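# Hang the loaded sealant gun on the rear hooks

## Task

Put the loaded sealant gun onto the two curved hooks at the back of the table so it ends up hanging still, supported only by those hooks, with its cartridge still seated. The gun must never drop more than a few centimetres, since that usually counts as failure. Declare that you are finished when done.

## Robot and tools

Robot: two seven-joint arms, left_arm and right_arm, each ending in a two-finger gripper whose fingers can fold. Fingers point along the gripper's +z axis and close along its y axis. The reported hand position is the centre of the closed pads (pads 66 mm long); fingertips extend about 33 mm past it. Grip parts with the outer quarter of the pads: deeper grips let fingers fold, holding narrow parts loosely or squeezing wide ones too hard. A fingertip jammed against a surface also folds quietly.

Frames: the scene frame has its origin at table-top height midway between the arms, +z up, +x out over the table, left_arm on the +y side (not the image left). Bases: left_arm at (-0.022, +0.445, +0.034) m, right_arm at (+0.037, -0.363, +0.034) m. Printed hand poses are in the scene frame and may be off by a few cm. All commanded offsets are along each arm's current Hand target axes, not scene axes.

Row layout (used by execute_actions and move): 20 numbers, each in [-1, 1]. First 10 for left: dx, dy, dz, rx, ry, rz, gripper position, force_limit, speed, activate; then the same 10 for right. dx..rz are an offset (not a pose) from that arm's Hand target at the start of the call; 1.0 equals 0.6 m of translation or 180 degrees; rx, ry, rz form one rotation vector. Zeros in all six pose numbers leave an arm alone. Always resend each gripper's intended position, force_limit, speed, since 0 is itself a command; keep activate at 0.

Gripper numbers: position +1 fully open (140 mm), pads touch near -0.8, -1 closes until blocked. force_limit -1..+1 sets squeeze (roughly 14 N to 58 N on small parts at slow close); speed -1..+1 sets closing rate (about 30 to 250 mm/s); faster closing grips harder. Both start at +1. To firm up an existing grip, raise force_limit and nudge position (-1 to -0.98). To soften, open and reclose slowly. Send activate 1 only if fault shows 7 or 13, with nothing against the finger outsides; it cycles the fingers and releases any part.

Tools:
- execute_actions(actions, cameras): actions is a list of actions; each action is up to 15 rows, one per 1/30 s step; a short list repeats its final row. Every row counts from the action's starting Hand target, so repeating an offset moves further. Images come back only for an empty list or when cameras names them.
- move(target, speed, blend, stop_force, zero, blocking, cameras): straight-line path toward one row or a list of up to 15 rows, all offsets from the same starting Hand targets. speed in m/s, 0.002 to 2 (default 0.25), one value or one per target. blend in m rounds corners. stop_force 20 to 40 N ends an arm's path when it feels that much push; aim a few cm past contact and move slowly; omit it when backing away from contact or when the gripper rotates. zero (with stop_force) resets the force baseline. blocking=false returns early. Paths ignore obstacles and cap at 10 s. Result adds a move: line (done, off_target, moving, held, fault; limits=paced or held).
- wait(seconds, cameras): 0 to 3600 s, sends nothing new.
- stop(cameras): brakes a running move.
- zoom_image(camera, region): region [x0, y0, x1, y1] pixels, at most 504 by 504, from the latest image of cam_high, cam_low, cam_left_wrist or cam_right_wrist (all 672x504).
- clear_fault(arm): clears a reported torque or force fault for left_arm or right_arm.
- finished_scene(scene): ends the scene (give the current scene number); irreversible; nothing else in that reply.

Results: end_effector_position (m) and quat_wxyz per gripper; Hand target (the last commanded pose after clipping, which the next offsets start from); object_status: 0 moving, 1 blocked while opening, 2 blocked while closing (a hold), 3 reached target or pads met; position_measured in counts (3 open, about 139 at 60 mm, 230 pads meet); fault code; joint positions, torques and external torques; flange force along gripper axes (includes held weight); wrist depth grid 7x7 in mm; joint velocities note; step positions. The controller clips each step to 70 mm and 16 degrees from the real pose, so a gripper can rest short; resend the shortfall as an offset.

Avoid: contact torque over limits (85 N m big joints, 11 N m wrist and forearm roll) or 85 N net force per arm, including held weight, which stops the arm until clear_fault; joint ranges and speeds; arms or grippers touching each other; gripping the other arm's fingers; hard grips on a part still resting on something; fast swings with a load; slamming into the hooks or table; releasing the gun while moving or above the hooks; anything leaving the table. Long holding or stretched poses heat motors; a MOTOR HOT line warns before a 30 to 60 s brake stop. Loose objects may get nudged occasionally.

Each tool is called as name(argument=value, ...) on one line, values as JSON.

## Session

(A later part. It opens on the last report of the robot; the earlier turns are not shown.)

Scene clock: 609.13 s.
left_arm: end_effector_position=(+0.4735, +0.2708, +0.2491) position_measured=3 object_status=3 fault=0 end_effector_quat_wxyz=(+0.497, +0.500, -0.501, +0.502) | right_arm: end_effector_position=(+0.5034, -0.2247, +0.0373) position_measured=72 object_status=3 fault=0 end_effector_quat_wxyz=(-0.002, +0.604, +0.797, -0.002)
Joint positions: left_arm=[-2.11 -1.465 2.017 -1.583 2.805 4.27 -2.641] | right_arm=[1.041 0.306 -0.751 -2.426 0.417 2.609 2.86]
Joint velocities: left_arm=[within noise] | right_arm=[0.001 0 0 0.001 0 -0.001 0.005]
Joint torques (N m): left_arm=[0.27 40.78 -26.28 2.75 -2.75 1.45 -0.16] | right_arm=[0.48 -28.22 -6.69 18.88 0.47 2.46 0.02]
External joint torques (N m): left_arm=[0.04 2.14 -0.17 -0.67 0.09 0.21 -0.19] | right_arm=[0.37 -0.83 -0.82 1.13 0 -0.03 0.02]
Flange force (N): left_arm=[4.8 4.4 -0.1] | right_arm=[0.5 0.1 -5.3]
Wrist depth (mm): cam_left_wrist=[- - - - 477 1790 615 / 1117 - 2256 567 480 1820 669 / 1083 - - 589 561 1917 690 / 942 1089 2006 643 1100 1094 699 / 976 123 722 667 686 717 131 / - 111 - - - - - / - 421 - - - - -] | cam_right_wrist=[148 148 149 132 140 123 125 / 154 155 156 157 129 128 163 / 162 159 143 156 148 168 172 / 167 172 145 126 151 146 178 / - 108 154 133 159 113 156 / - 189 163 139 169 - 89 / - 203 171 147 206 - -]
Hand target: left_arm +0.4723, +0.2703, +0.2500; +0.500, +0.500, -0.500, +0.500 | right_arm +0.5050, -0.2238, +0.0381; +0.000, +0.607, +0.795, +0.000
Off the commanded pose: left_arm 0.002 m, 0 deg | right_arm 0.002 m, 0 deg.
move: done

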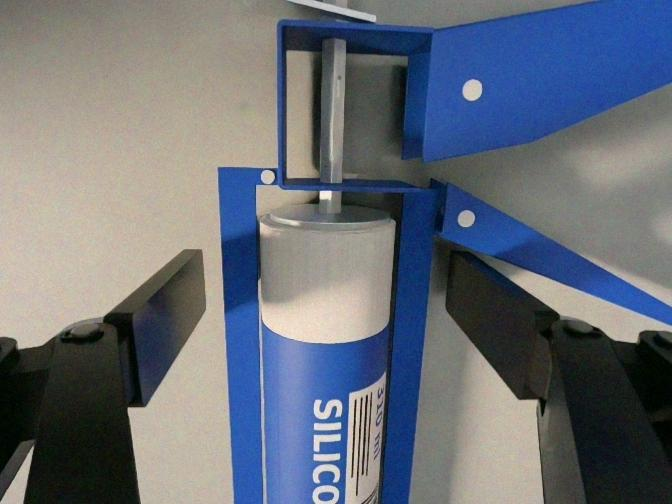

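move(target=[0,0,0,0,0,0,1,1,1,0, 0,0,0,0,0,0,-1,1,-1,0])

wait(seconds=0.8)

move(target=[0,0,0,0,0,0,1,1,1,0, 0,0,-0.1,0,0,0,-1,1,-1,0], speed=0.08, cameras=["cam_right_wrist","cam_left_wrist"])

Scene clock: 614.10 s.
left_arm: end_effector_position=(+0.4735, +0.2708, +0.2491) position_measured=3 object_status=3 fault=0 end_effector_quat_wxyz=(+0.497, +0.500, -0.501, +0.502) | right_arm: end_effector_position=(+0.5035, -0.2246, +0.0374) position_measured=112 object_status=0 fault=0 end_effector_quat_wxyz=(-0.002, +0.605, +0.796, -0.002)
Joint positions: left_arm=[-2.11 -1.465 2.017 -1.583 2.805 4.27 -2.641] | right_arm=[1.041 0.305 -0.751 -2.426 0.417 2.609 2.863]
Joint torques (N m): left_arm=[0.29 40.78 -26.28 2.71 -2.75 1.46 -0.15] | right_arm=[0.21 -27.98 -6.25 18.76 0.57 2.7 0.13]
External joint torques (N m): left_arm=[-0.06 2.04 -0.12 -0.79 0.11 0.22 -0.18] | right_arm=[0.07 -0.68 -0.44 1.05 0.1 0.22 0.13]
Flange force (N): left_arm=[4.7 4.6 0.1] | right_arm=[0.3 0.9 -2.6]
Wrist depth (mm): cam_left_wrist=[- - - - 486 1820 612 / 1062 2006 1733 567 486 1851 641 / 564 2280 2490 592 2256 2305 2256 / 633 1851 2103 633 1094 1089 708 / 950 118 - 651 692 - 124 / - 119 503 597 - - 112 / - - 417 - - - -] | cam_right_wrist=[147 148 127 130 141 123 125 / 154 154 156 158 129 128 130 / 163 165 161 155 147 170 169 / 170 171 145 126 150 148 179 / - 102 142 133 138 98 157 / - 68 160 139 171 75 80 / - - 174 147 204 - 73]
Hand target: left_arm +0.4723, +0.2703, +0.2500; +0.500, +0.500, -0.500, +0.500 | right_arm +0.5050, -0.2238, +0.0381; +0.000, +0.607, +0.795, +0.000
Off the commanded pose: left_arm 0.002 m, 0 deg | right_arm 0.002 m, 0 deg.
move: done

Scene clock: 614.90 s.
left_arm: end_effector_position=(+0.4735, +0.2708, +0.2491) position_measured=3 object_status=3 fault=0 end_effector_quat_wxyz=(+0.497, +0.500, -0.501, +0.502) | right_arm: end_effector_position=(+0.5035, -0.2246, +0.0374) position_measured=112 object_status=2 fault=0 end_effector_quat_wxyz=(-0.002, +0.605, +0.796, -0.002)
Joint positions: left_arm=[-2.11 -1.465 2.017 -1.583 2.805 4.27 -2.641] | right_arm=[1.041 0.305 -0.751 -2.426 0.417 2.609 2.863]
Joint torques (N m): left_arm=[0.29 40.83 -26.26 2.73 -2.74 1.46 -0.16] | right_arm=[0.22 -28 -6.25 18.76 0.57 2.7 0.09]
External joint torques (N m): left_arm=[0.14 2.23 -0.15 -0.65 0.1 0.23 -0.19] | right_arm=[0.07 -0.58 -0.42 0.96 0.1 0.2 0.09]
Flange force (N): left_arm=[5.0 4.6 -0.3] | right_arm=[0.2 0.9 -2.2]
Wrist depth (mm): cam_left_wrist=[- - - - 464 1900 597 / 1072 - 2256 575 479 1987 633 / 534 - 2006 595 542 750 686 / 632 1321 2063 637 - - 699 / 946 128 - 647 - - 124 / - 111 - - - - 112 / - - - - 351 - -] | cam_right_wrist=[147 147 150 130 141 123 125 / 154 156 156 157 129 128 162 / 162 161 161 156 148 168 170 / 170 172 145 126 151 147 - / - 102 142 135 144 107 156 / - 68 161 139 170 75 80 / - - 176 147 182 - 73]
Hand target: left_arm +0.4723, +0.2703, +0.2500; +0.500, +0.500, -0.500, +0.500 | right_arm +0.5050, -0.2238, +0.0381; +0.000, +0.607, +0.795, +0.000
Tool commands: left_gripper/position=+1.0 left_gripper/force_limit=+1.0 left_gripper/speed=+1.0 left_gripper/activate=+0.0 right_gripper/position=-1.0 right_gripper/force_limit=+1.0 right_gripper/speed=-1.0 right_gripper/activate=+0.0
Off the commanded pose: left_arm 0.002 m, 0 deg | right_arm 0.002 m, 0 deg.
wait: 0.80 s; at rest by 0.17 s

Scene clock: 616.63 s.
left_arm: end_effector_position=(+0.4735, +0.2708, +0.2491) position_measured=3 object_status=3 fault=0 end_effector_quat_wxyz=(+0.497, +0.500, -0.501, +0.502) | right_arm: end_effector_position=(+0.5024, -0.2252, +0.0960) position_measured=112 object_status=2 fault=0 end_effector_quat_wxyz=(-0.002, +0.603, +0.798, -0.004)
Joint positions: left_arm=[-2.11 -1.465 2.017 -1.583 2.805 4.27 -2.641] | right_arm=[1.296 0.152 -1.039 -2.428 0.214 2.485 2.999]
Joint velocities: left_arm=[within noise] | right_arm=[0.002 0 -0.001 0 0 -0.002 0.007]
Joint torques (N m): left_arm=[0.28 40.79 -26.24 2.73 -2.74 1.47 -0.17] | right_arm=[0.37 -20.83 -5.31 23.8 0.92 2.87 0.13]
External joint torques (N m): left_arm=[0.09 2.2 -0.16 -0.67 0.11 0.23 -0.2] | right_arm=[0.27 -2.27 -1.65 3.68 0.35 0.37 0.13]
Flange force (N): left_arm=[5.0 4.5 -0.2] | right_arm=[0.0 0.0 0.0]
Wrist depth (mm): cam_left_wrist=[1547 - - 540 - 2777 643 / 1003 - 2380 563 584 713 652 / 564 2083 2305 593 - 1617 690 / 589 2063 2006 673 - - 699 / 989 118 722 585 - - 124 / - 111 - 584 513 530 - / - 409 400 - - - -] | cam_right_wrist=[198 200 201 129 123 124 125 / 209 - - 212 128 128 130 / - 219 143 157 147 228 230 / - - 145 129 151 147 240 / 240 102 151 136 138 98 156 / - 68 162 142 170 75 80 / - - 171 150 182 - 73]
Hand target: left_arm +0.4723, +0.2703, +0.2500; +0.500, +0.500, -0.500, +0.500 | right_arm +0.5051, -0.2238, +0.0981; +0.000, +0.607, +0.795, +0.000
Off the commanded pose: left_arm 0.002 m, 0 deg | right_arm 0.004 m, 1 deg.
joint sent to its limit (right arm) — joint 7 (wrist roll), upper limit. The joint targets still meet the commanded pose.
move: off_target (right_arm)
Images, in order (width x height): cam_left_wrist 672x504, cam_right_wrist 672x504.

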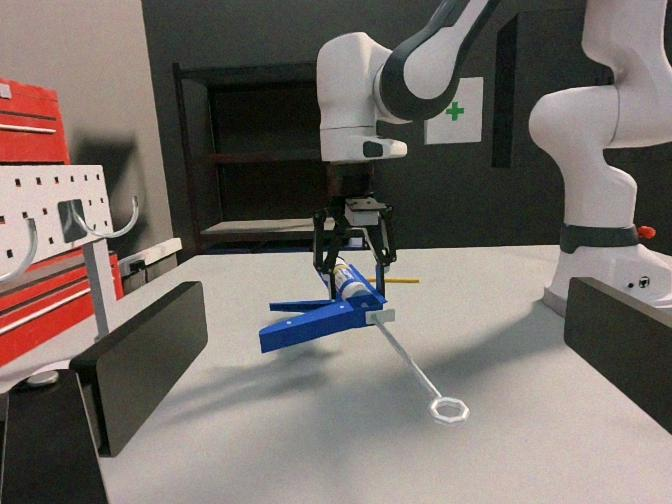

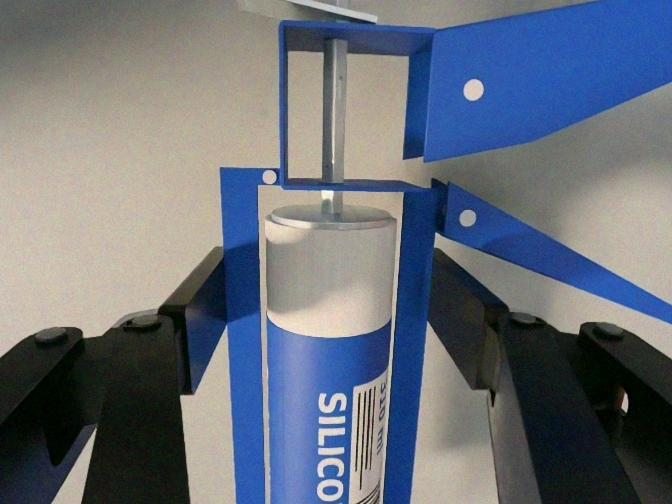

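move(target=[0.1,0,-0.2,0,0,0,1,1,1,0, 0.045,0.177,-0.5,0,0,0,-1,1,-1,0], speed=0.12, cameras=["cam_right_wrist","cam_left_wrist","cam_high"])

Scene clock: 639.20 s.
left_arm: end_effector_position=(+0.4725, +0.3895, +0.3090) position_measured=3 object_status=3 fault=0 end_effector_quat_wxyz=(+0.498, +0.499, -0.502, +0.501) | right_arm: end_effector_position=(+0.5980, -0.1697, +0.3933) position_measured=112 object_status=2 fault=0 end_effector_quat_wxyz=(-0.002, +0.608, +0.794, -0.006)
Joint positions: left_arm=[-2.029 -1.354 2.016 -1.421 2.769 4.54 -2.737] | right_arm=[1.41 0.344 -1.335 -1.55 0.33 1.619 2.989]
Joint velocities: left_arm=[0.001 -0.001 0 -0.001 0 0.001 -0.004] | right_arm=[0 0.001 0.001 0 0.001 -0.004 -0.001]
Joint torques (N m): left_arm=[0.64 44.86 -24.04 6.95 -2.78 1.32 -0.14] | right_arm=[-0.47 -24.99 -12.19 28.27 0.87 3.02 -0.18]
External joint torques (N m): left_arm=[0.62 2.42 0.18 0.24 -0.08 0.32 -0.17] | right_arm=[-0.56 -3.07 -1.94 5.2 -0.07 0.54 -0.18]
Flange force (N): left_arm=[4.2 2.6 -0.9] | right_arm=[0.0 0.0 0.0]
Wrist depth (mm): cam_left_wrist=[- - 637 2210 2280 1917 688 / 1067 - 669 2280 2256 1917 1934 / 1083 - 600 1884 - 805 2103 / 504 747 3333 1790 2519 824 817 / 530 123 - - - - 132 / - 111 - - - - 112 / - - - - - - -] | cam_right_wrist=[455 453 - 127 123 123 125 / 485 - - 490 127 128 129 / 484 - 141 153 146 525 533 / - 534 145 129 151 148 547 / - 95 151 136 138 98 100 / - 68 161 143 168 75 80 / - - 170 151 178 - 73]
Hand target: left_arm +0.4724, +0.3903, +0.3100; +0.500, +0.500, -0.500, +0.500 | right_arm +0.6007, -0.1696, +0.3980; +0.000, +0.607, +0.795, +0.000
Off the commanded pose: left_arm 0.001 m, 0 deg | right_arm 0.005 m, 1 deg.
move: off_target (right_arm)
Images, in order (width x height): cam_high 672x504, cam_left_wrist 672x504, cam_right_wrist 672x504.

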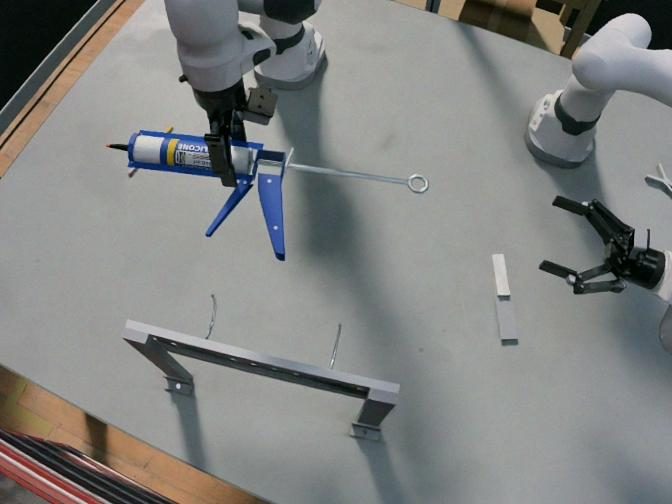

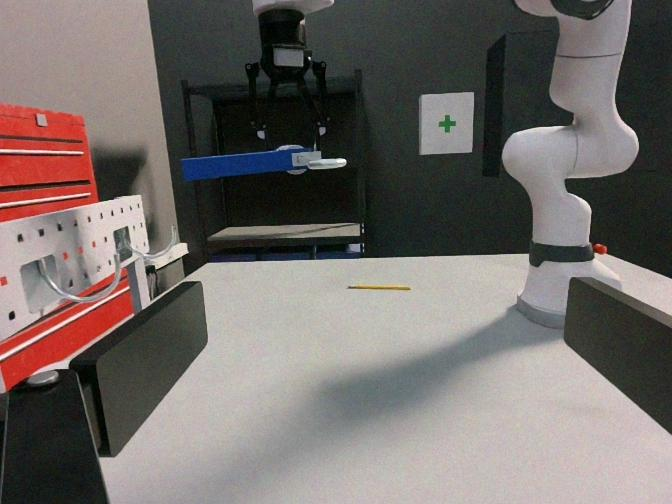

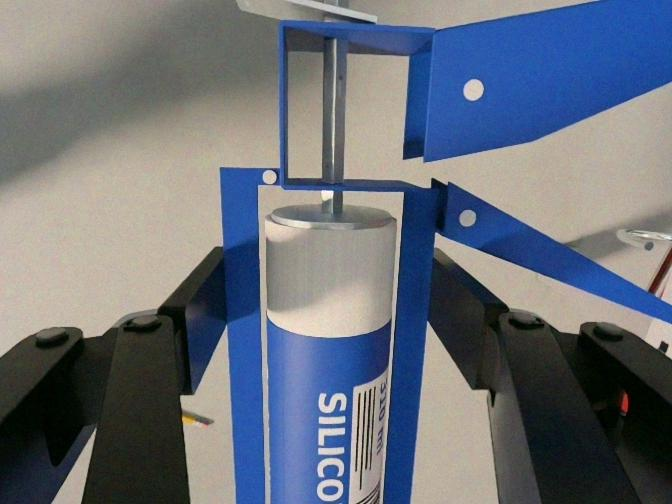

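move(target=[[0,0,0,0,0,0,1,1,1,0, 0.02,0,-0.045,0,0,-0.482,-1,1,-1,0],[0,0,0,0,0,0,1,1,1,0, 0.07,-0.01,-0.045,0,0,-0.964,-1,1,-1,0]], speed=0.22, blend=0.02, cameras=["cam_right_wrist","cam_left_wrist","cam_high"])

Scene clock: 655.50 s.
left_arm: end_effector_position=(+0.4725, +0.3896, +0.3090) position_measured=3 object_status=3 fault=0 end_effector_quat_wxyz=(+0.498, +0.500, -0.501, +0.501) | right_arm: end_effector_position=(+0.5823, -0.1314, +0.4191) position_measured=112 object_status=2 fault=0 end_effector_quat_wxyz=(+0.007, +0.758, -0.652, -0.001)
Joint positions: left_arm=[-2.029 -1.354 2.016 -1.421 2.769 4.54 -2.738] | right_arm=[0.912 0.151 -0.611 -1.48 0.081 1.591 0.198]
Joint velocities: left_arm=[within noise] | right_arm=[0 -0.001 -0.001 0.002 0 -0.001 -0.007]
Joint torques (N m): left_arm=[0.64 44.65 -24.24 6.94 -2.67 1.25 -0.17] | right_arm=[-0.52 -36.92 -3.43 29.46 0.82 2.64 -0.2]
External joint torques (N m): left_arm=[0.38 2.23 -0.11 0.14 0.03 0.24 -0.2] | right_arm=[-0.82 -4.69 -1.1 5.21 0.06 0.11 -0.2]
Flange force (N): left_arm=[4.0 2.3 -0.4] | right_arm=[0.1 -6.7 -14.7]
Wrist depth (mm): cam_left_wrist=[- 2280 579 610 - 744 1867 / 1100 - 626 654 2462 1917 2025 / 1089 2407 - 2188 - 814 2210 / 499 2124 2166 - 1274 846 840 / 527 111 - - 980 853 124 / - 111 - - 614 - 112 / - - - - 481 461 500] | cam_right_wrist=[468 - - 126 123 123 125 / 484 - 496 - 127 128 129 / - - 140 148 146 - - / - 529 144 129 150 147 - / - 101 151 136 138 98 97 / - 68 159 142 169 75 80 / - - 172 151 178 - 73]
Hand target: left_arm +0.4724, +0.3903, +0.3100; +0.500, +0.500, -0.500, +0.500 | right_arm +0.5838, -0.1307, +0.4250; +0.000, +0.759, -0.651, +0.000
Off the commanded pose: left_arm 0.001 m, 0 deg | right_arm 0.006 m, 1 deg.
move: off_target (right_arm)
Images, in order (width x height): cam_high 672x504, cam_left_wrist 672x504, cam_right_wrist 672x504.

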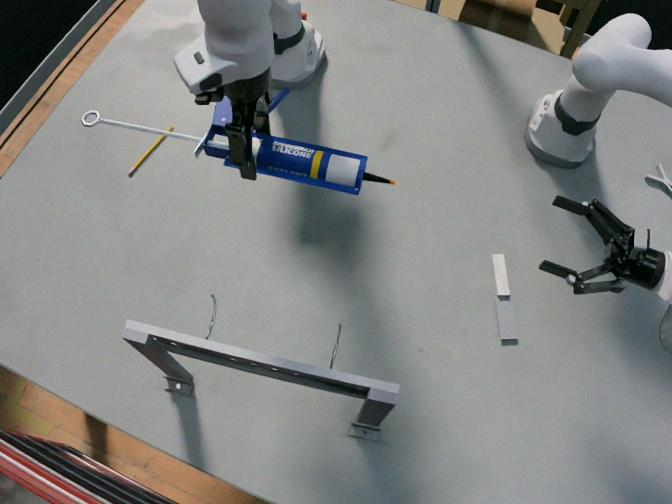

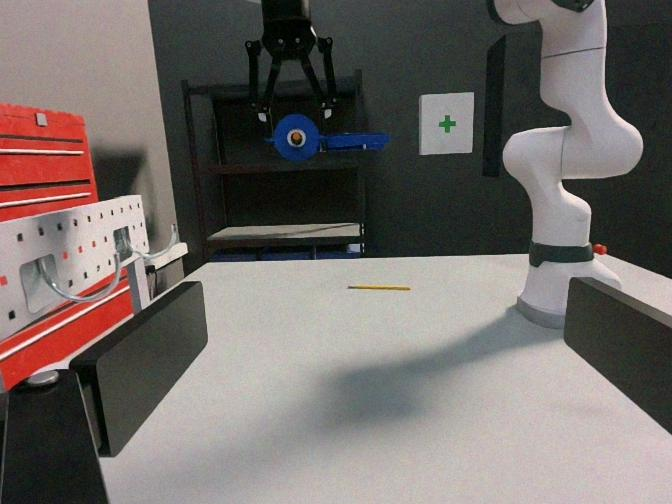

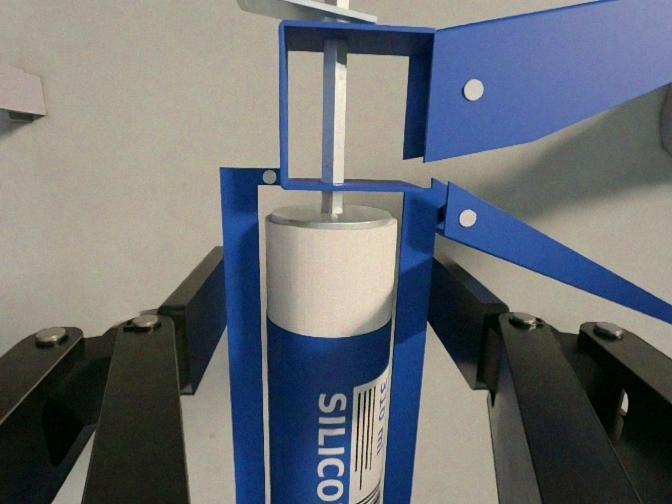

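move(target=[0,0,0,0,0,0,1,1,1,0, -0.109,-0.179,0.008,0.5,0,0,-1,1,-1,0], speed=0.2, cameras=["cam_right_wrist","cam_left_wrist","cam_high"])

Scene clock: 667.63 s.
left_arm: end_effector_position=(+0.4725, +0.3896, +0.3090) position_measured=3 object_status=3 fault=0 end_effector_quat_wxyz=(+0.498, +0.500, -0.501, +0.501) | right_arm: end_effector_position=(+0.6767, -0.0493, +0.4045) position_measured=112 object_status=2 fault=0 end_effector_quat_wxyz=(+0.527, -0.549, +0.464, -0.453)
Joint positions: left_arm=[-2.029 -1.354 2.016 -1.421 2.769 4.54 -2.738] | right_arm=[0.684 -0.068 -0.133 -2.367 -2.512 2.34 2.671]
Joint velocities: left_arm=[within noise] | right_arm=[0.001 0.001 0 0.002 -0.001 0 0.006]
Joint torques (N m): left_arm=[0.66 44.66 -24.18 6.99 -2.68 1.25 -0.17] | right_arm=[-0.07 -33.86 -0.26 28.33 -1.57 -4.81 -0.11]
External joint torques (N m): left_arm=[0.52 2.14 0.06 0.22 0.03 0.23 -0.21] | right_arm=[-0.26 -6.26 -0.76 5.82 -0.97 -2.58 0]
Flange force (N): left_arm=[3.7 2.2 -0.7] | right_arm=[2.0 -8.9 0.4]
Wrist depth (mm): cam_left_wrist=[- - 2777 - 639 776 1884 / 1046 - 2103 566 557 836 1917 / 1083 - 589 589 - 827 768 / 484 802 1464 1884 - 877 752 / 525 128 934 976 - - 124 / - 119 - 597 - - 112 / - - - 488 - - -] | cam_right_wrist=[- 1020 133 142 123 123 125 / - 1098 - - 127 128 128 / - - 141 148 147 - - / - - 145 128 150 147 464 / 1325 95 151 136 143 98 96 / - 68 161 143 168 75 81 / - - 170 150 178 - 73]
Hand target: left_arm +0.4724, +0.3903, +0.3100; +0.500, +0.500, -0.500, +0.500 | right_arm +0.6799, -0.0495, +0.4201; +0.537, -0.537, +0.460, -0.460
Off the commanded pose: left_arm 0.001 m, 0 deg | right_arm 0.016 m, 2 deg.
move: off_target (right_arm); limits=paced
Images, in order (width x height): cam_high 672x504, cam_left_wrist 672x504, cam_right_wrist 672x504.

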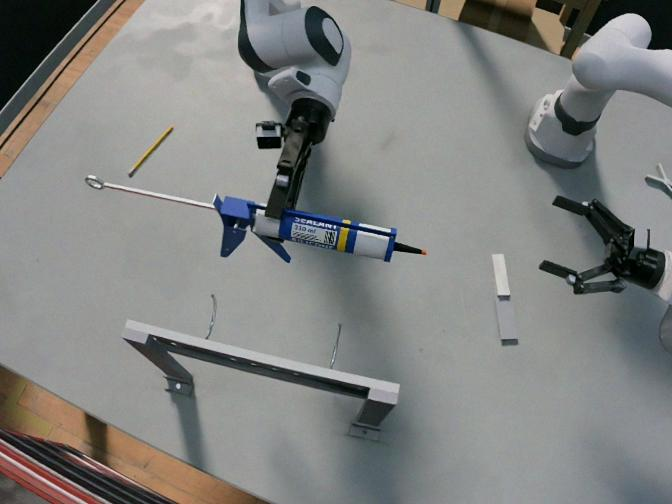

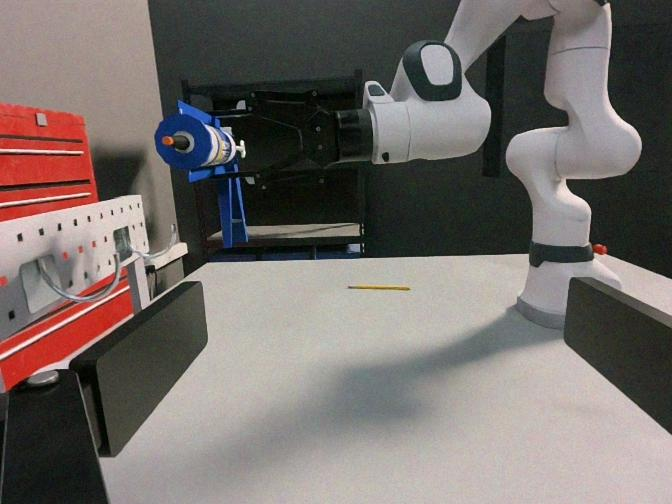

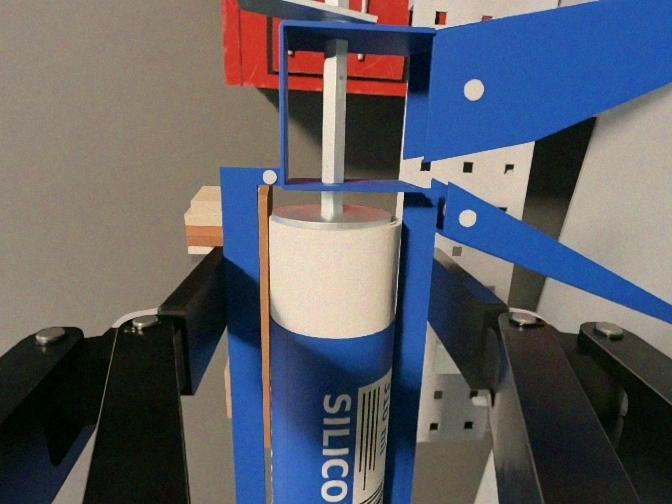

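move(target=[0,-0.42,-0.06,0,0,0,1,1,1,0, 0,0,0,0,0,0,-1,1,-1,0], speed=0.2, cameras=["cam_left_wrist","cam_high"])

Scene clock: 675.07 s.
left_arm: end_effector_position=(+0.7219, +0.4258, +0.3090) position_measured=3 object_status=3 fault=0 end_effector_quat_wxyz=(+0.330, +0.626, -0.362, +0.607) | right_arm: end_effector_position=(+0.6767, -0.0493, +0.4045) position_measured=112 object_status=2 fault=0 end_effector_quat_wxyz=(+0.528, -0.548, +0.465, -0.453)
Joint positions: left_arm=[-2.474 -1.538 1.994 -0.503 2.741 4.378 -2.95] | right_arm=[0.684 -0.068 -0.133 -2.367 -2.512 2.339 2.673]
Joint torques (N m): left_arm=[0.15 57.08 -13.28 8.12 -3.37 0.22 -0.16] | right_arm=[-0.08 -33.84 -0.23 28.28 -1.54 -4.81 -0.02]
External joint torques (N m): left_arm=[0.07 2.89 0.84 0.03 -0.14 -0.32 -0.18] | right_arm=[-0.31 -6.22 -0.78 5.81 -0.94 -2.58 0.08]
Flange force (N): left_arm=[0.0 0.0 0.0] | right_arm=[2.0 -8.7 0.5]
Wrist depth (mm): cam_left_wrist=[- - - - 2233 1747 1504 / 688 1027 910 1158 - - 331 / - 1057 967 1152 - 660 504 / - 922 989 1052 535 2145 1494 / - 123 985 443 873 - 131 / - 119 1128 438 - - 118 / - - - - 472 439 -] | cam_right_wrist=[975 975 134 142 123 123 125 / - 1120 - 790 127 128 130 / - - 141 148 147 1156 570 / 1286 1301 145 128 150 147 498 / - 102 144 136 143 98 96 / - 68 160 142 168 75 81 / - - 169 150 178 - 73]
Hand target: left_arm +0.7244, +0.4263, +0.3099; +0.419, +0.567, -0.437, +0.558 | right_arm +0.6799, -0.0495, +0.4201; +0.537, -0.537, +0.460, -0.460
Off the commanded pose: left_arm 0.003 m, 32 deg; orientation clipped | right_arm 0.016 m, 2 deg.
elbow stopped short (left arm): the move would have taken joint 4 (elbow) straighter than the controller allows.
move: off_target (left_arm); limits=paced
Images, in order (width x height): cam_high 672x504, cam_left_wrist 672x504.

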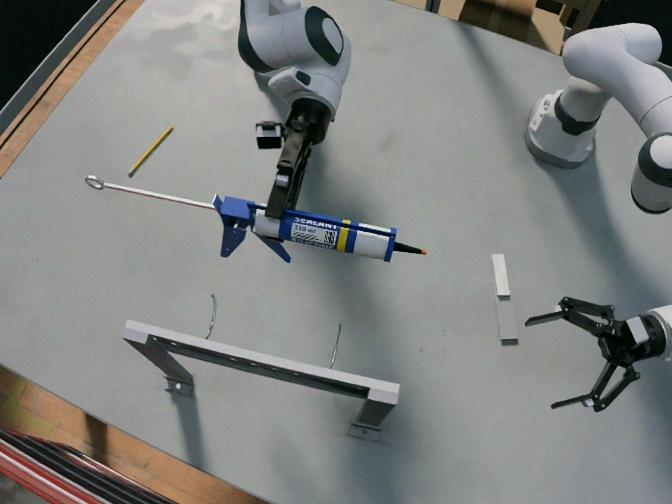

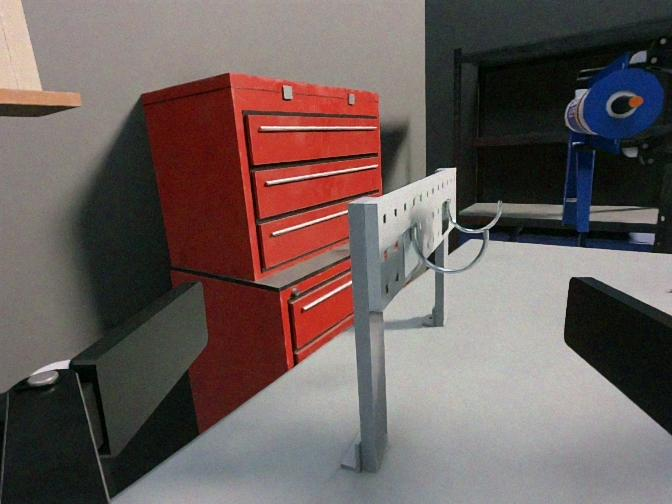

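move(target=[0,0,0,0,0,0,1,1,1,0, -0.122,0.042,0.053,0.009,0,0.051,-1,1,-1,0], speed=0.12, cameras=["cam_left_wrist","cam_high","cam_right_wrist","cam_low"])

Scene clock: 690.53 s.
left_arm: end_effector_position=(+0.7222, +0.4259, +0.3090) position_measured=3 object_status=3 fault=0 end_effector_quat_wxyz=(+0.330, +0.626, -0.362, +0.607) | right_arm: end_effector_position=(+0.6957, +0.0286, +0.3768) position_measured=112 object_status=2 fault=0 end_effector_quat_wxyz=(+0.569, -0.505, +0.497, -0.417)
Joint positions: left_arm=[-2.474 -1.538 1.994 -0.503 2.74 4.378 -2.951] | right_arm=[0.735 0.154 -0.075 -2.193 -2.423 2.239 2.807]
Joint velocities: left_arm=[within noise] | right_arm=[-0.001 0 0.002 -0.001 0.001 0.001 0.007]
Joint torques (N m): left_arm=[0.52 56.98 -14 7.56 -3.07 0.23 -0.16] | right_arm=[-0.11 -41.78 -1.33 28.64 -1.1 -4.89 0.07]
External joint torques (N m): left_arm=[0.3 2.78 0.11 -0.6 0.16 -0.31 -0.19] | right_arm=[-0.22 -6.61 -0.93 6.52 -0.37 -2.58 0.18]
Flange force (N): left_arm=[0.0 0.0 0.0] | right_arm=[-2.9 -9.0 3.1]
Wrist depth (mm): cam_left_wrist=[989 888 - - - - 1526 / 713 1078 906 1134 - 291 279 / 976 1041 963 1134 690 519 1884 / 926 1008 985 1062 512 1747 2083 / 899 - 910 976 - - 133 / - 111 1122 589 - - 112 / - - - - - - -] | cam_right_wrist=[949 - 699 127 123 123 125 / 997 1144 1071 1087 127 127 129 / 1126 1103 143 153 148 - - / - 1242 145 128 150 147 - / - 96 151 136 142 98 156 / - 68 161 142 168 75 80 / - - 169 150 178 - 73]
Hand target: left_arm +0.7232, +0.4258, +0.3100; +0.330, +0.627, -0.359, +0.607 (not the last commanded pose) | right_arm +0.7001, +0.0277, +0.3948; +0.579, -0.491, +0.495, -0.422
Off the commanded pose: left_arm 0.002 m, 16 deg | right_arm 0.019 m, 2 deg.
move: off_target (right_arm)

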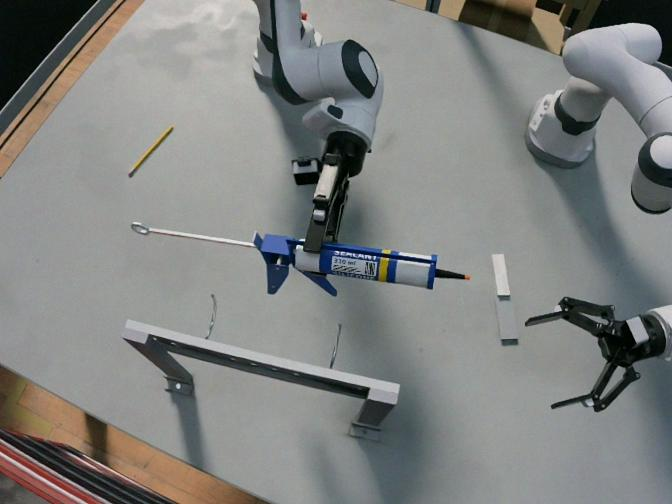

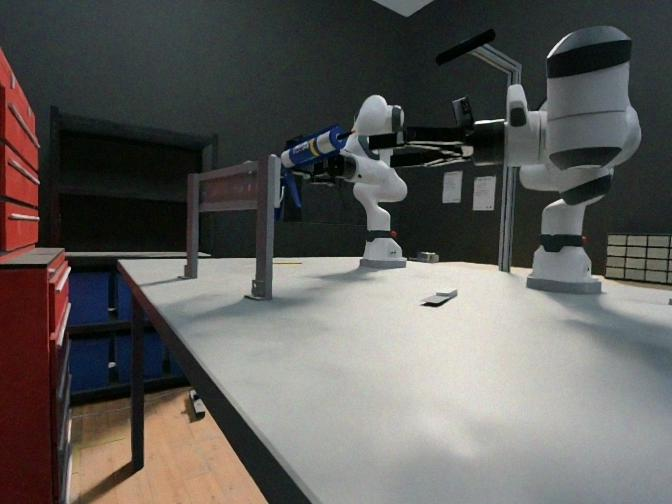

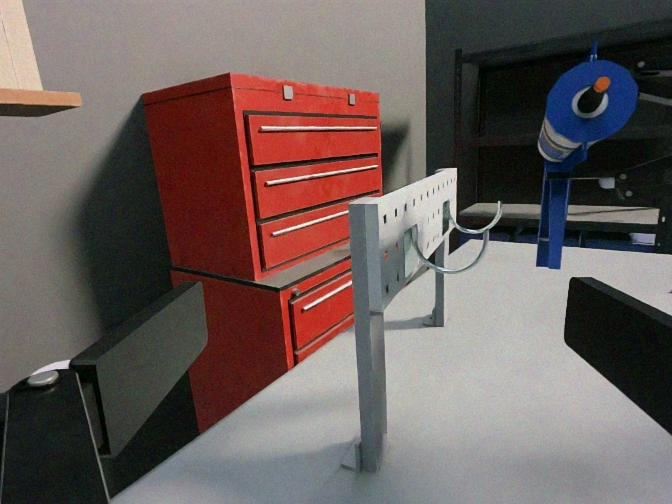

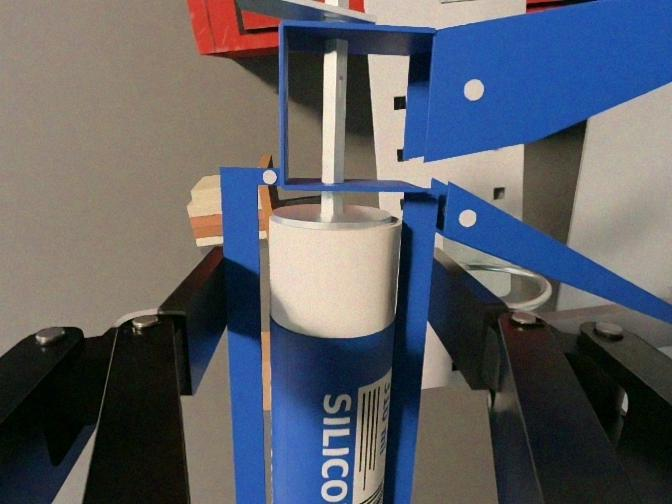

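zoom_image(camera="cam_right_wrist", region=[360, 140, 620, 400])

zoom_image(camera="cam_left_wrist", region=[380, 30, 672, 300])

Scaled by 1.938.

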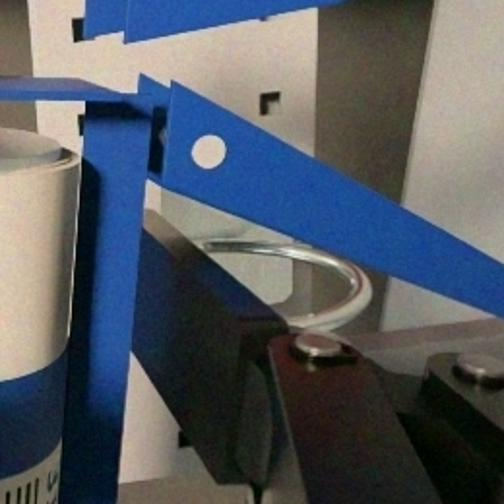

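Scaled by 1.726.

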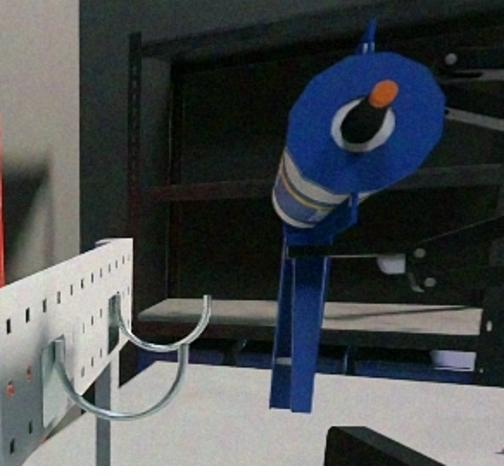

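move(target=[0,0,0,0,0,0,1,1,1,0, 0.048,0.0225,0.199,0.003,0,0.006,-1,1,-1,0], speed=0.08, cameras=["cam_left_wrist","cam_high","cam_right_wrist","cam_low"])

zoom_image(camera="cam_left_wrist", region=[340, 30, 672, 300])

Scene clock: 726.63 s.
left_arm: end_effector_position=(+0.7222, +0.4259, +0.3090) position_measured=3 object_status=3 fault=0 end_effector_quat_wxyz=(+0.330, +0.626, -0.362, +0.607) | right_arm: end_effector_position=(+0.8185, +0.0200, +0.3606) position_measured=112 object_status=2 fault=0 end_effector_quat_wxyz=(+0.575, -0.495, +0.503, -0.414)
Joint positions: left_arm=[-2.474 -1.538 1.994 -0.503 2.74 4.378 -2.951] | right_arm=[0.622 0.44 -0.119 -1.817 -2.536 2.378 2.9]
Joint velocities: left_arm=[within noise] | right_arm=[0 0 0.001 0.001 0.001 0.004 0.007]
Joint torques (N m): left_arm=[0.52 57.02 -14 7.61 -3.09 0.23 -0.17] | right_arm=[-0.04 -52.5 -3.2 29.91 -1.46 -4.6 0]
External joint torques (N m): left_arm=[0.38 2.77 0.13 -0.51 0.15 -0.32 -0.2] | right_arm=[-0.25 -7.92 -1.41 7.03 -0.86 -2.22 0.11]
Flange force (N): left_arm=[0.0 0.0 0.0] | right_arm=[-1.6 -10.0 4.9]
Wrist depth (mm): cam_left_wrist=[- - - - - 2166 1547 / 724 1083 914 1140 490 489 442 / - 1067 959 1128 511 509 443 / - - 1008 1067 532 2188 1593 / - 128 1008 985 - - 124 / - - 1140 439 - - 112 / - 487 - - - - -] | cam_right_wrist=[852 605 592 127 123 123 125 / - - 123 988 127 127 129 / 1011 1035 142 153 148 - - / 1050 1115 145 128 151 148 416 / - 96 144 135 143 99 156 / - 68 160 142 170 75 80 / - - 170 150 180 - 73]
Hand target: left_arm +0.7232, +0.4258, +0.3100; +0.330, +0.627, -0.359, +0.607 | right_arm +0.8225, +0.0198, +0.3802; +0.586, -0.484, +0.498, -0.419
Off the commanded pose: left_arm 0.001 m, 0 deg | right_arm 0.020 m, 2 deg.
move: off_target (right_arm)

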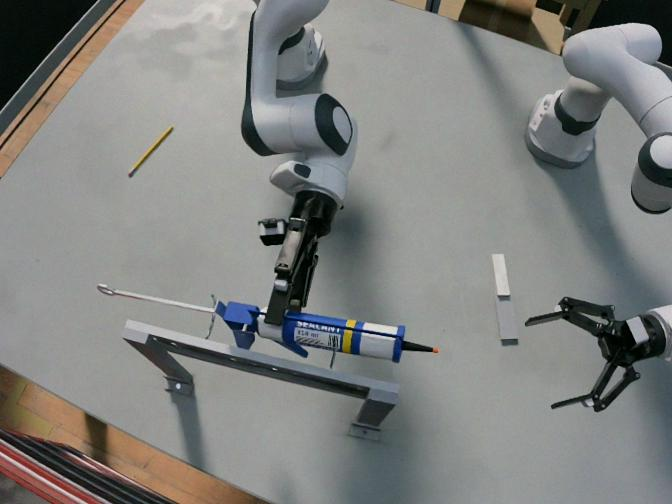

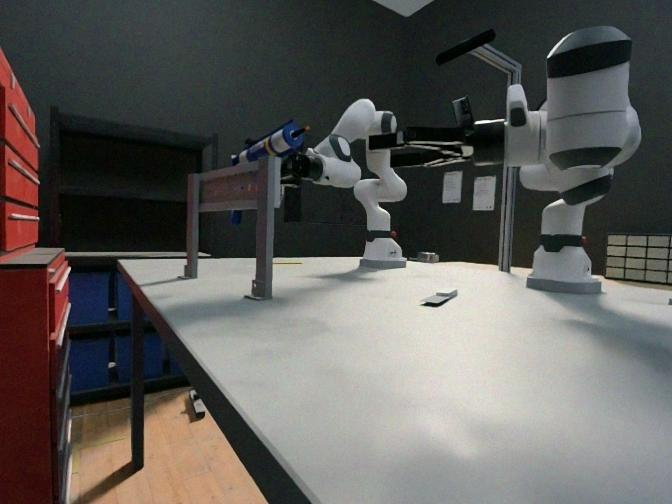

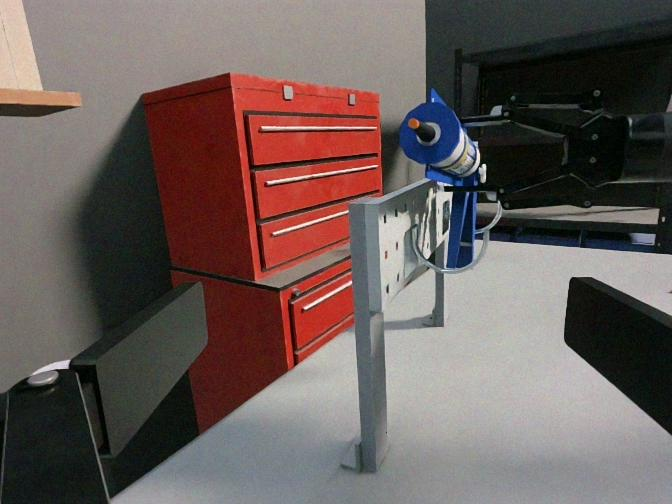

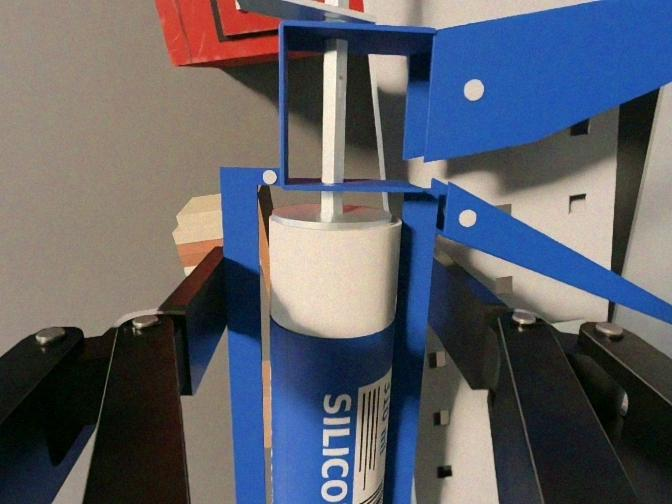

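Scaled by 1.518.

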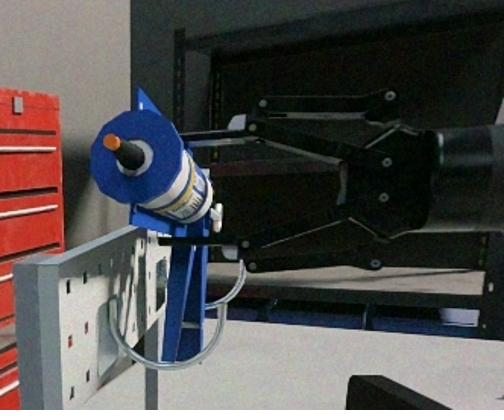

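move(target=[[0,0,0,0,0,0,1,1,1,0, 0,0,-0.012,0,0,0,-1,1,-1,0],[0,0,0,0,0,0,1,1,1,0, -0.014,0.099,-0.012,0,0,0,-1,1,-1,0]], speed=0.06, cameras=["cam_left_wrist","cam_high"])

zoom_image(camera="cam_left_wrist", region=[380, 80, 560, 300])

Scene clock: 748.13 s.
left_arm: end_effector_position=(+0.7222, +0.4259, +0.3090) position_measured=3 object_status=3 fault=0 end_effector_quat_wxyz=(+0.330, +0.626, -0.362, +0.607) | right_arm: end_effector_position=(+0.8097, +0.0372, +0.3012) position_measured=112 object_status=2 fault=0 end_effector_quat_wxyz=(+0.573, -0.498, +0.503, -0.413)
Joint positions: left_arm=[-2.474 -1.538 1.994 -0.503 2.74 4.378 -2.951] | right_arm=[0.651 0.538 -0.108 -1.82 -2.536 2.288 2.942]
Joint velocities: left_arm=[within noise] | right_arm=[0.001 0 0.001 0.001 -0.001 -0.003 0.006]
Joint torques (N m): left_arm=[0.5 56.99 -14.02 7.63 -3.07 0.23 -0.17] | right_arm=[0.51 -54.61 -3.66 28.69 -1.19 -5.14 0.04]
External joint torques (N m): left_arm=[0.25 2.81 0.08 -0.53 0.16 -0.31 -0.19] | right_arm=[0.35 -8.35 -1.49 6.86 -0.51 -2.72 0.14]
Flange force (N): left_arm=[0.0 0.0 0.0] | right_arm=[-2.7 -9.7 2.7]
Wrist depth (mm): cam_left_wrist=[- 959 - - 1820 2063 1719 / 768 994 910 1165 - 1867 - / - 914 963 1146 362 477 435 / - 1494 1012 1057 464 489 1067 / - 122 1003 963 - - 117 / - 111 1158 452 - 578 107 / - - - - - - 428] | cam_right_wrist=[902 599 173 130 122 123 125 / 929 866 183 183 128 128 130 / - - 141 152 147 1138 - / - - 145 128 150 146 - / - 96 144 136 142 98 96 / - 68 159 142 168 75 80 / - - 169 150 179 - 73]
Hand target: left_arm +0.7232, +0.4258, +0.3100; +0.330, +0.627, -0.359, +0.607 | right_arm +0.8146, +0.0377, +0.3230; +0.586, -0.484, +0.498, -0.419
Off the commanded pose: left_arm 0.001 m, 0 deg | right_arm 0.022 m, 2 deg.
move: off_target (right_arm)
Images, in order (width x height): cam_high 672x504, cam_left_wrist 672x504.

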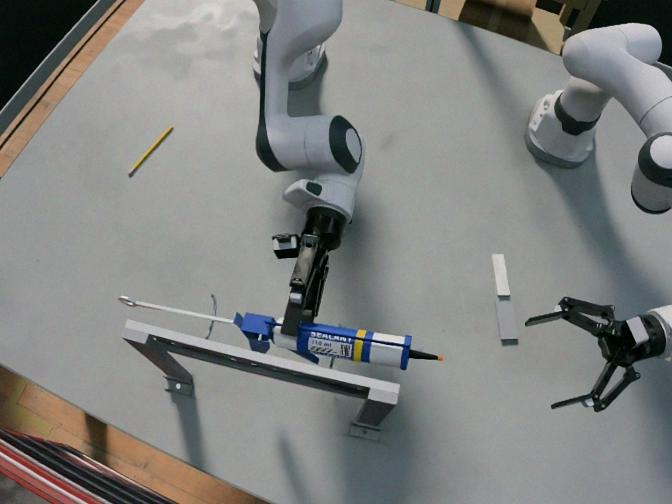

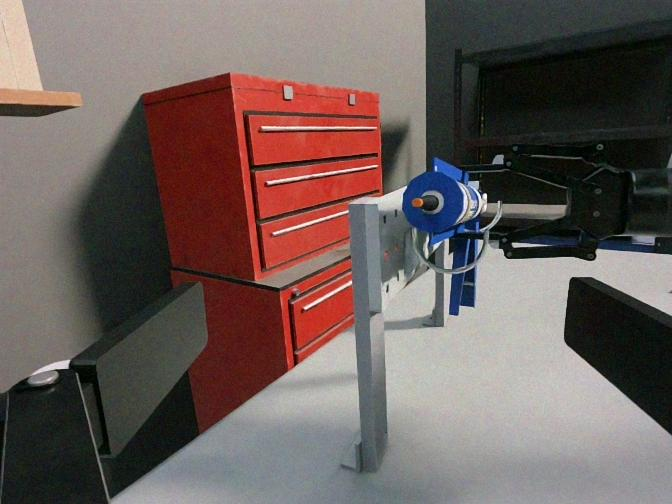

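Scaled by 2.291.

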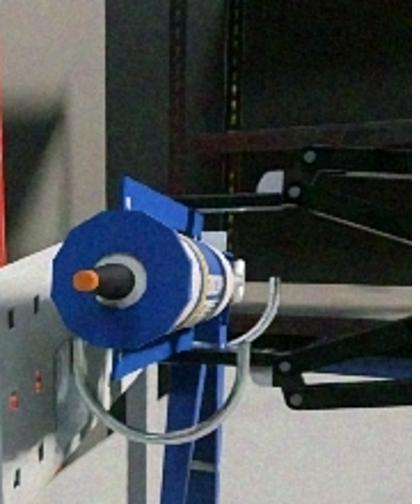

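move(target=[[0,0,0,0,0,0,1,1,1,0, 0.028,0,-0.005,0,0,0,-1,1,-1,0],[0,0,0,0,0,0,1,1,1,0, 0.035,0.05,-0.005,0,0,0,-1,1,-1,0]], speed=0.05, cameras=["cam_left_wrist","cam_high"])

zoom_image(camera="cam_left_wrist", region=[380, 80, 560, 300])

zoom_image(camera="cam_high", region=[100, 250, 460, 420])

Scene clock: 760.43 s.
left_arm: end_effector_position=(+0.7222, +0.4259, +0.3090) position_measured=3 object_status=3 fault=0 end_effector_quat_wxyz=(+0.330, +0.626, -0.362, +0.607) | right_arm: end_effector_position=(+0.8093, +0.0215, +0.2679) position_measured=112 object_status=2 fault=0 end_effector_quat_wxyz=(+0.573, -0.497, +0.504, -0.413)
Joint positions: left_arm=[-2.474 -1.538 1.994 -0.503 2.74 4.378 -2.951] | right_arm=[0.634 0.576 -0.103 -1.85 -2.576 2.235 3]
Joint velocities: left_arm=[within noise] | right_arm=[-0.001 0 0.002 0 -0.001 -0.005 0.005]
Joint torques (N m): left_arm=[0.56 57.01 -14.02 7.59 -3.08 0.23 -0.17] | right_arm=[-0.69 -54.7 -2.68 27.62 -1.54 -5.23 0.05]
External joint torques (N m): left_arm=[0.32 2.62 0.13 -0.6 0.16 -0.32 -0.2] | right_arm=[-1.12 -8.44 -0.64 6.72 -0.85 -2.79 0.16]
Flange force (N): left_arm=[0.0 0.0 0.0] | right_arm=[-1.2 -9.9 3.5]
Wrist depth (mm): cam_left_wrist=[- - - 1692 2355 2044 1884 / 796 994 914 1165 2549 - 1733 / 866 1052 954 1152 526 496 478 / - 1117 985 1057 417 1105 437 / 922 111 985 998 703 - 124 / - 111 1184 458 - - 112 / - - - - - - -] | cam_right_wrist=[852 578 173 129 123 123 125 / 933 - - - 128 127 130 / 1006 - 143 149 147 1115 - / 1081 945 145 128 150 147 369 / - 96 145 135 143 99 156 / - 68 159 142 168 75 81 / - - 170 150 179 - 73]
Hand target: left_arm +0.7232, +0.4258, +0.3100; +0.330, +0.627, -0.359, +0.607 | right_arm +0.8151, +0.0223, +0.2896; +0.586, -0.484, +0.498, -0.419
Off the commanded pose: left_arm 0.001 m, 0 deg | right_arm 0.023 m, 2 deg.
joint sent to its limit (right arm) — joint 7 (wrist roll), upper limit. The joint targets still meet the commanded pose.
move: off_target (right_arm)
Images, in order (width x height): cam_high 672x504, cam_left_wrist 672x504.

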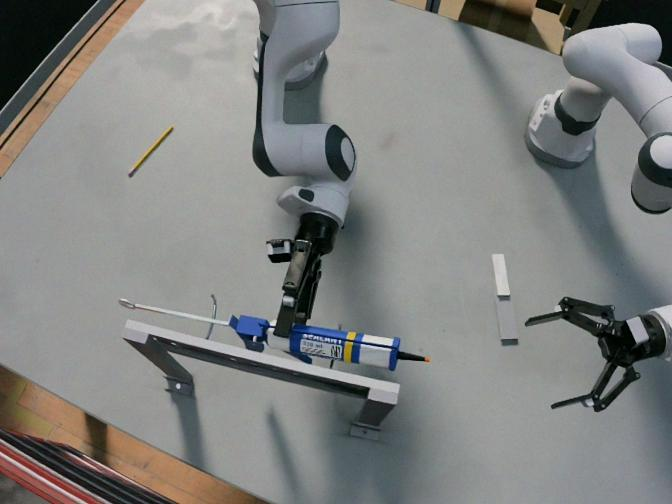

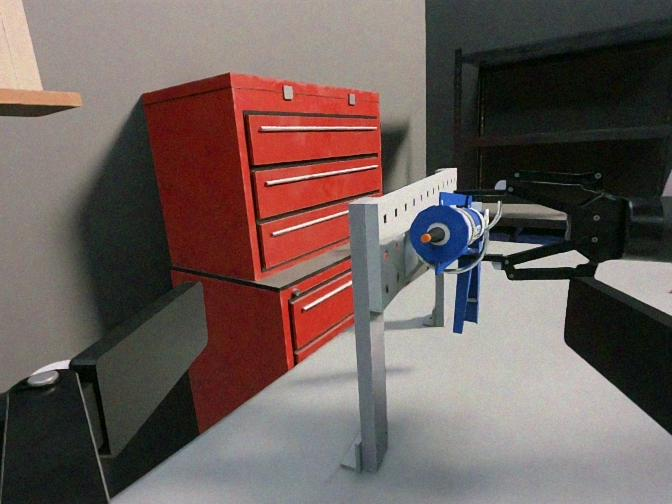

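Scaled by 2.291.

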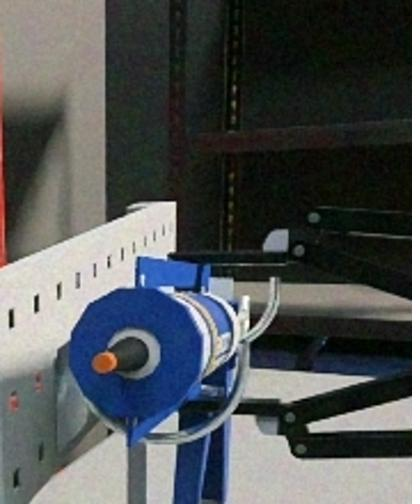

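Scaled by 1.400.

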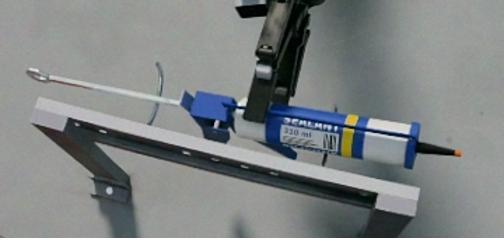

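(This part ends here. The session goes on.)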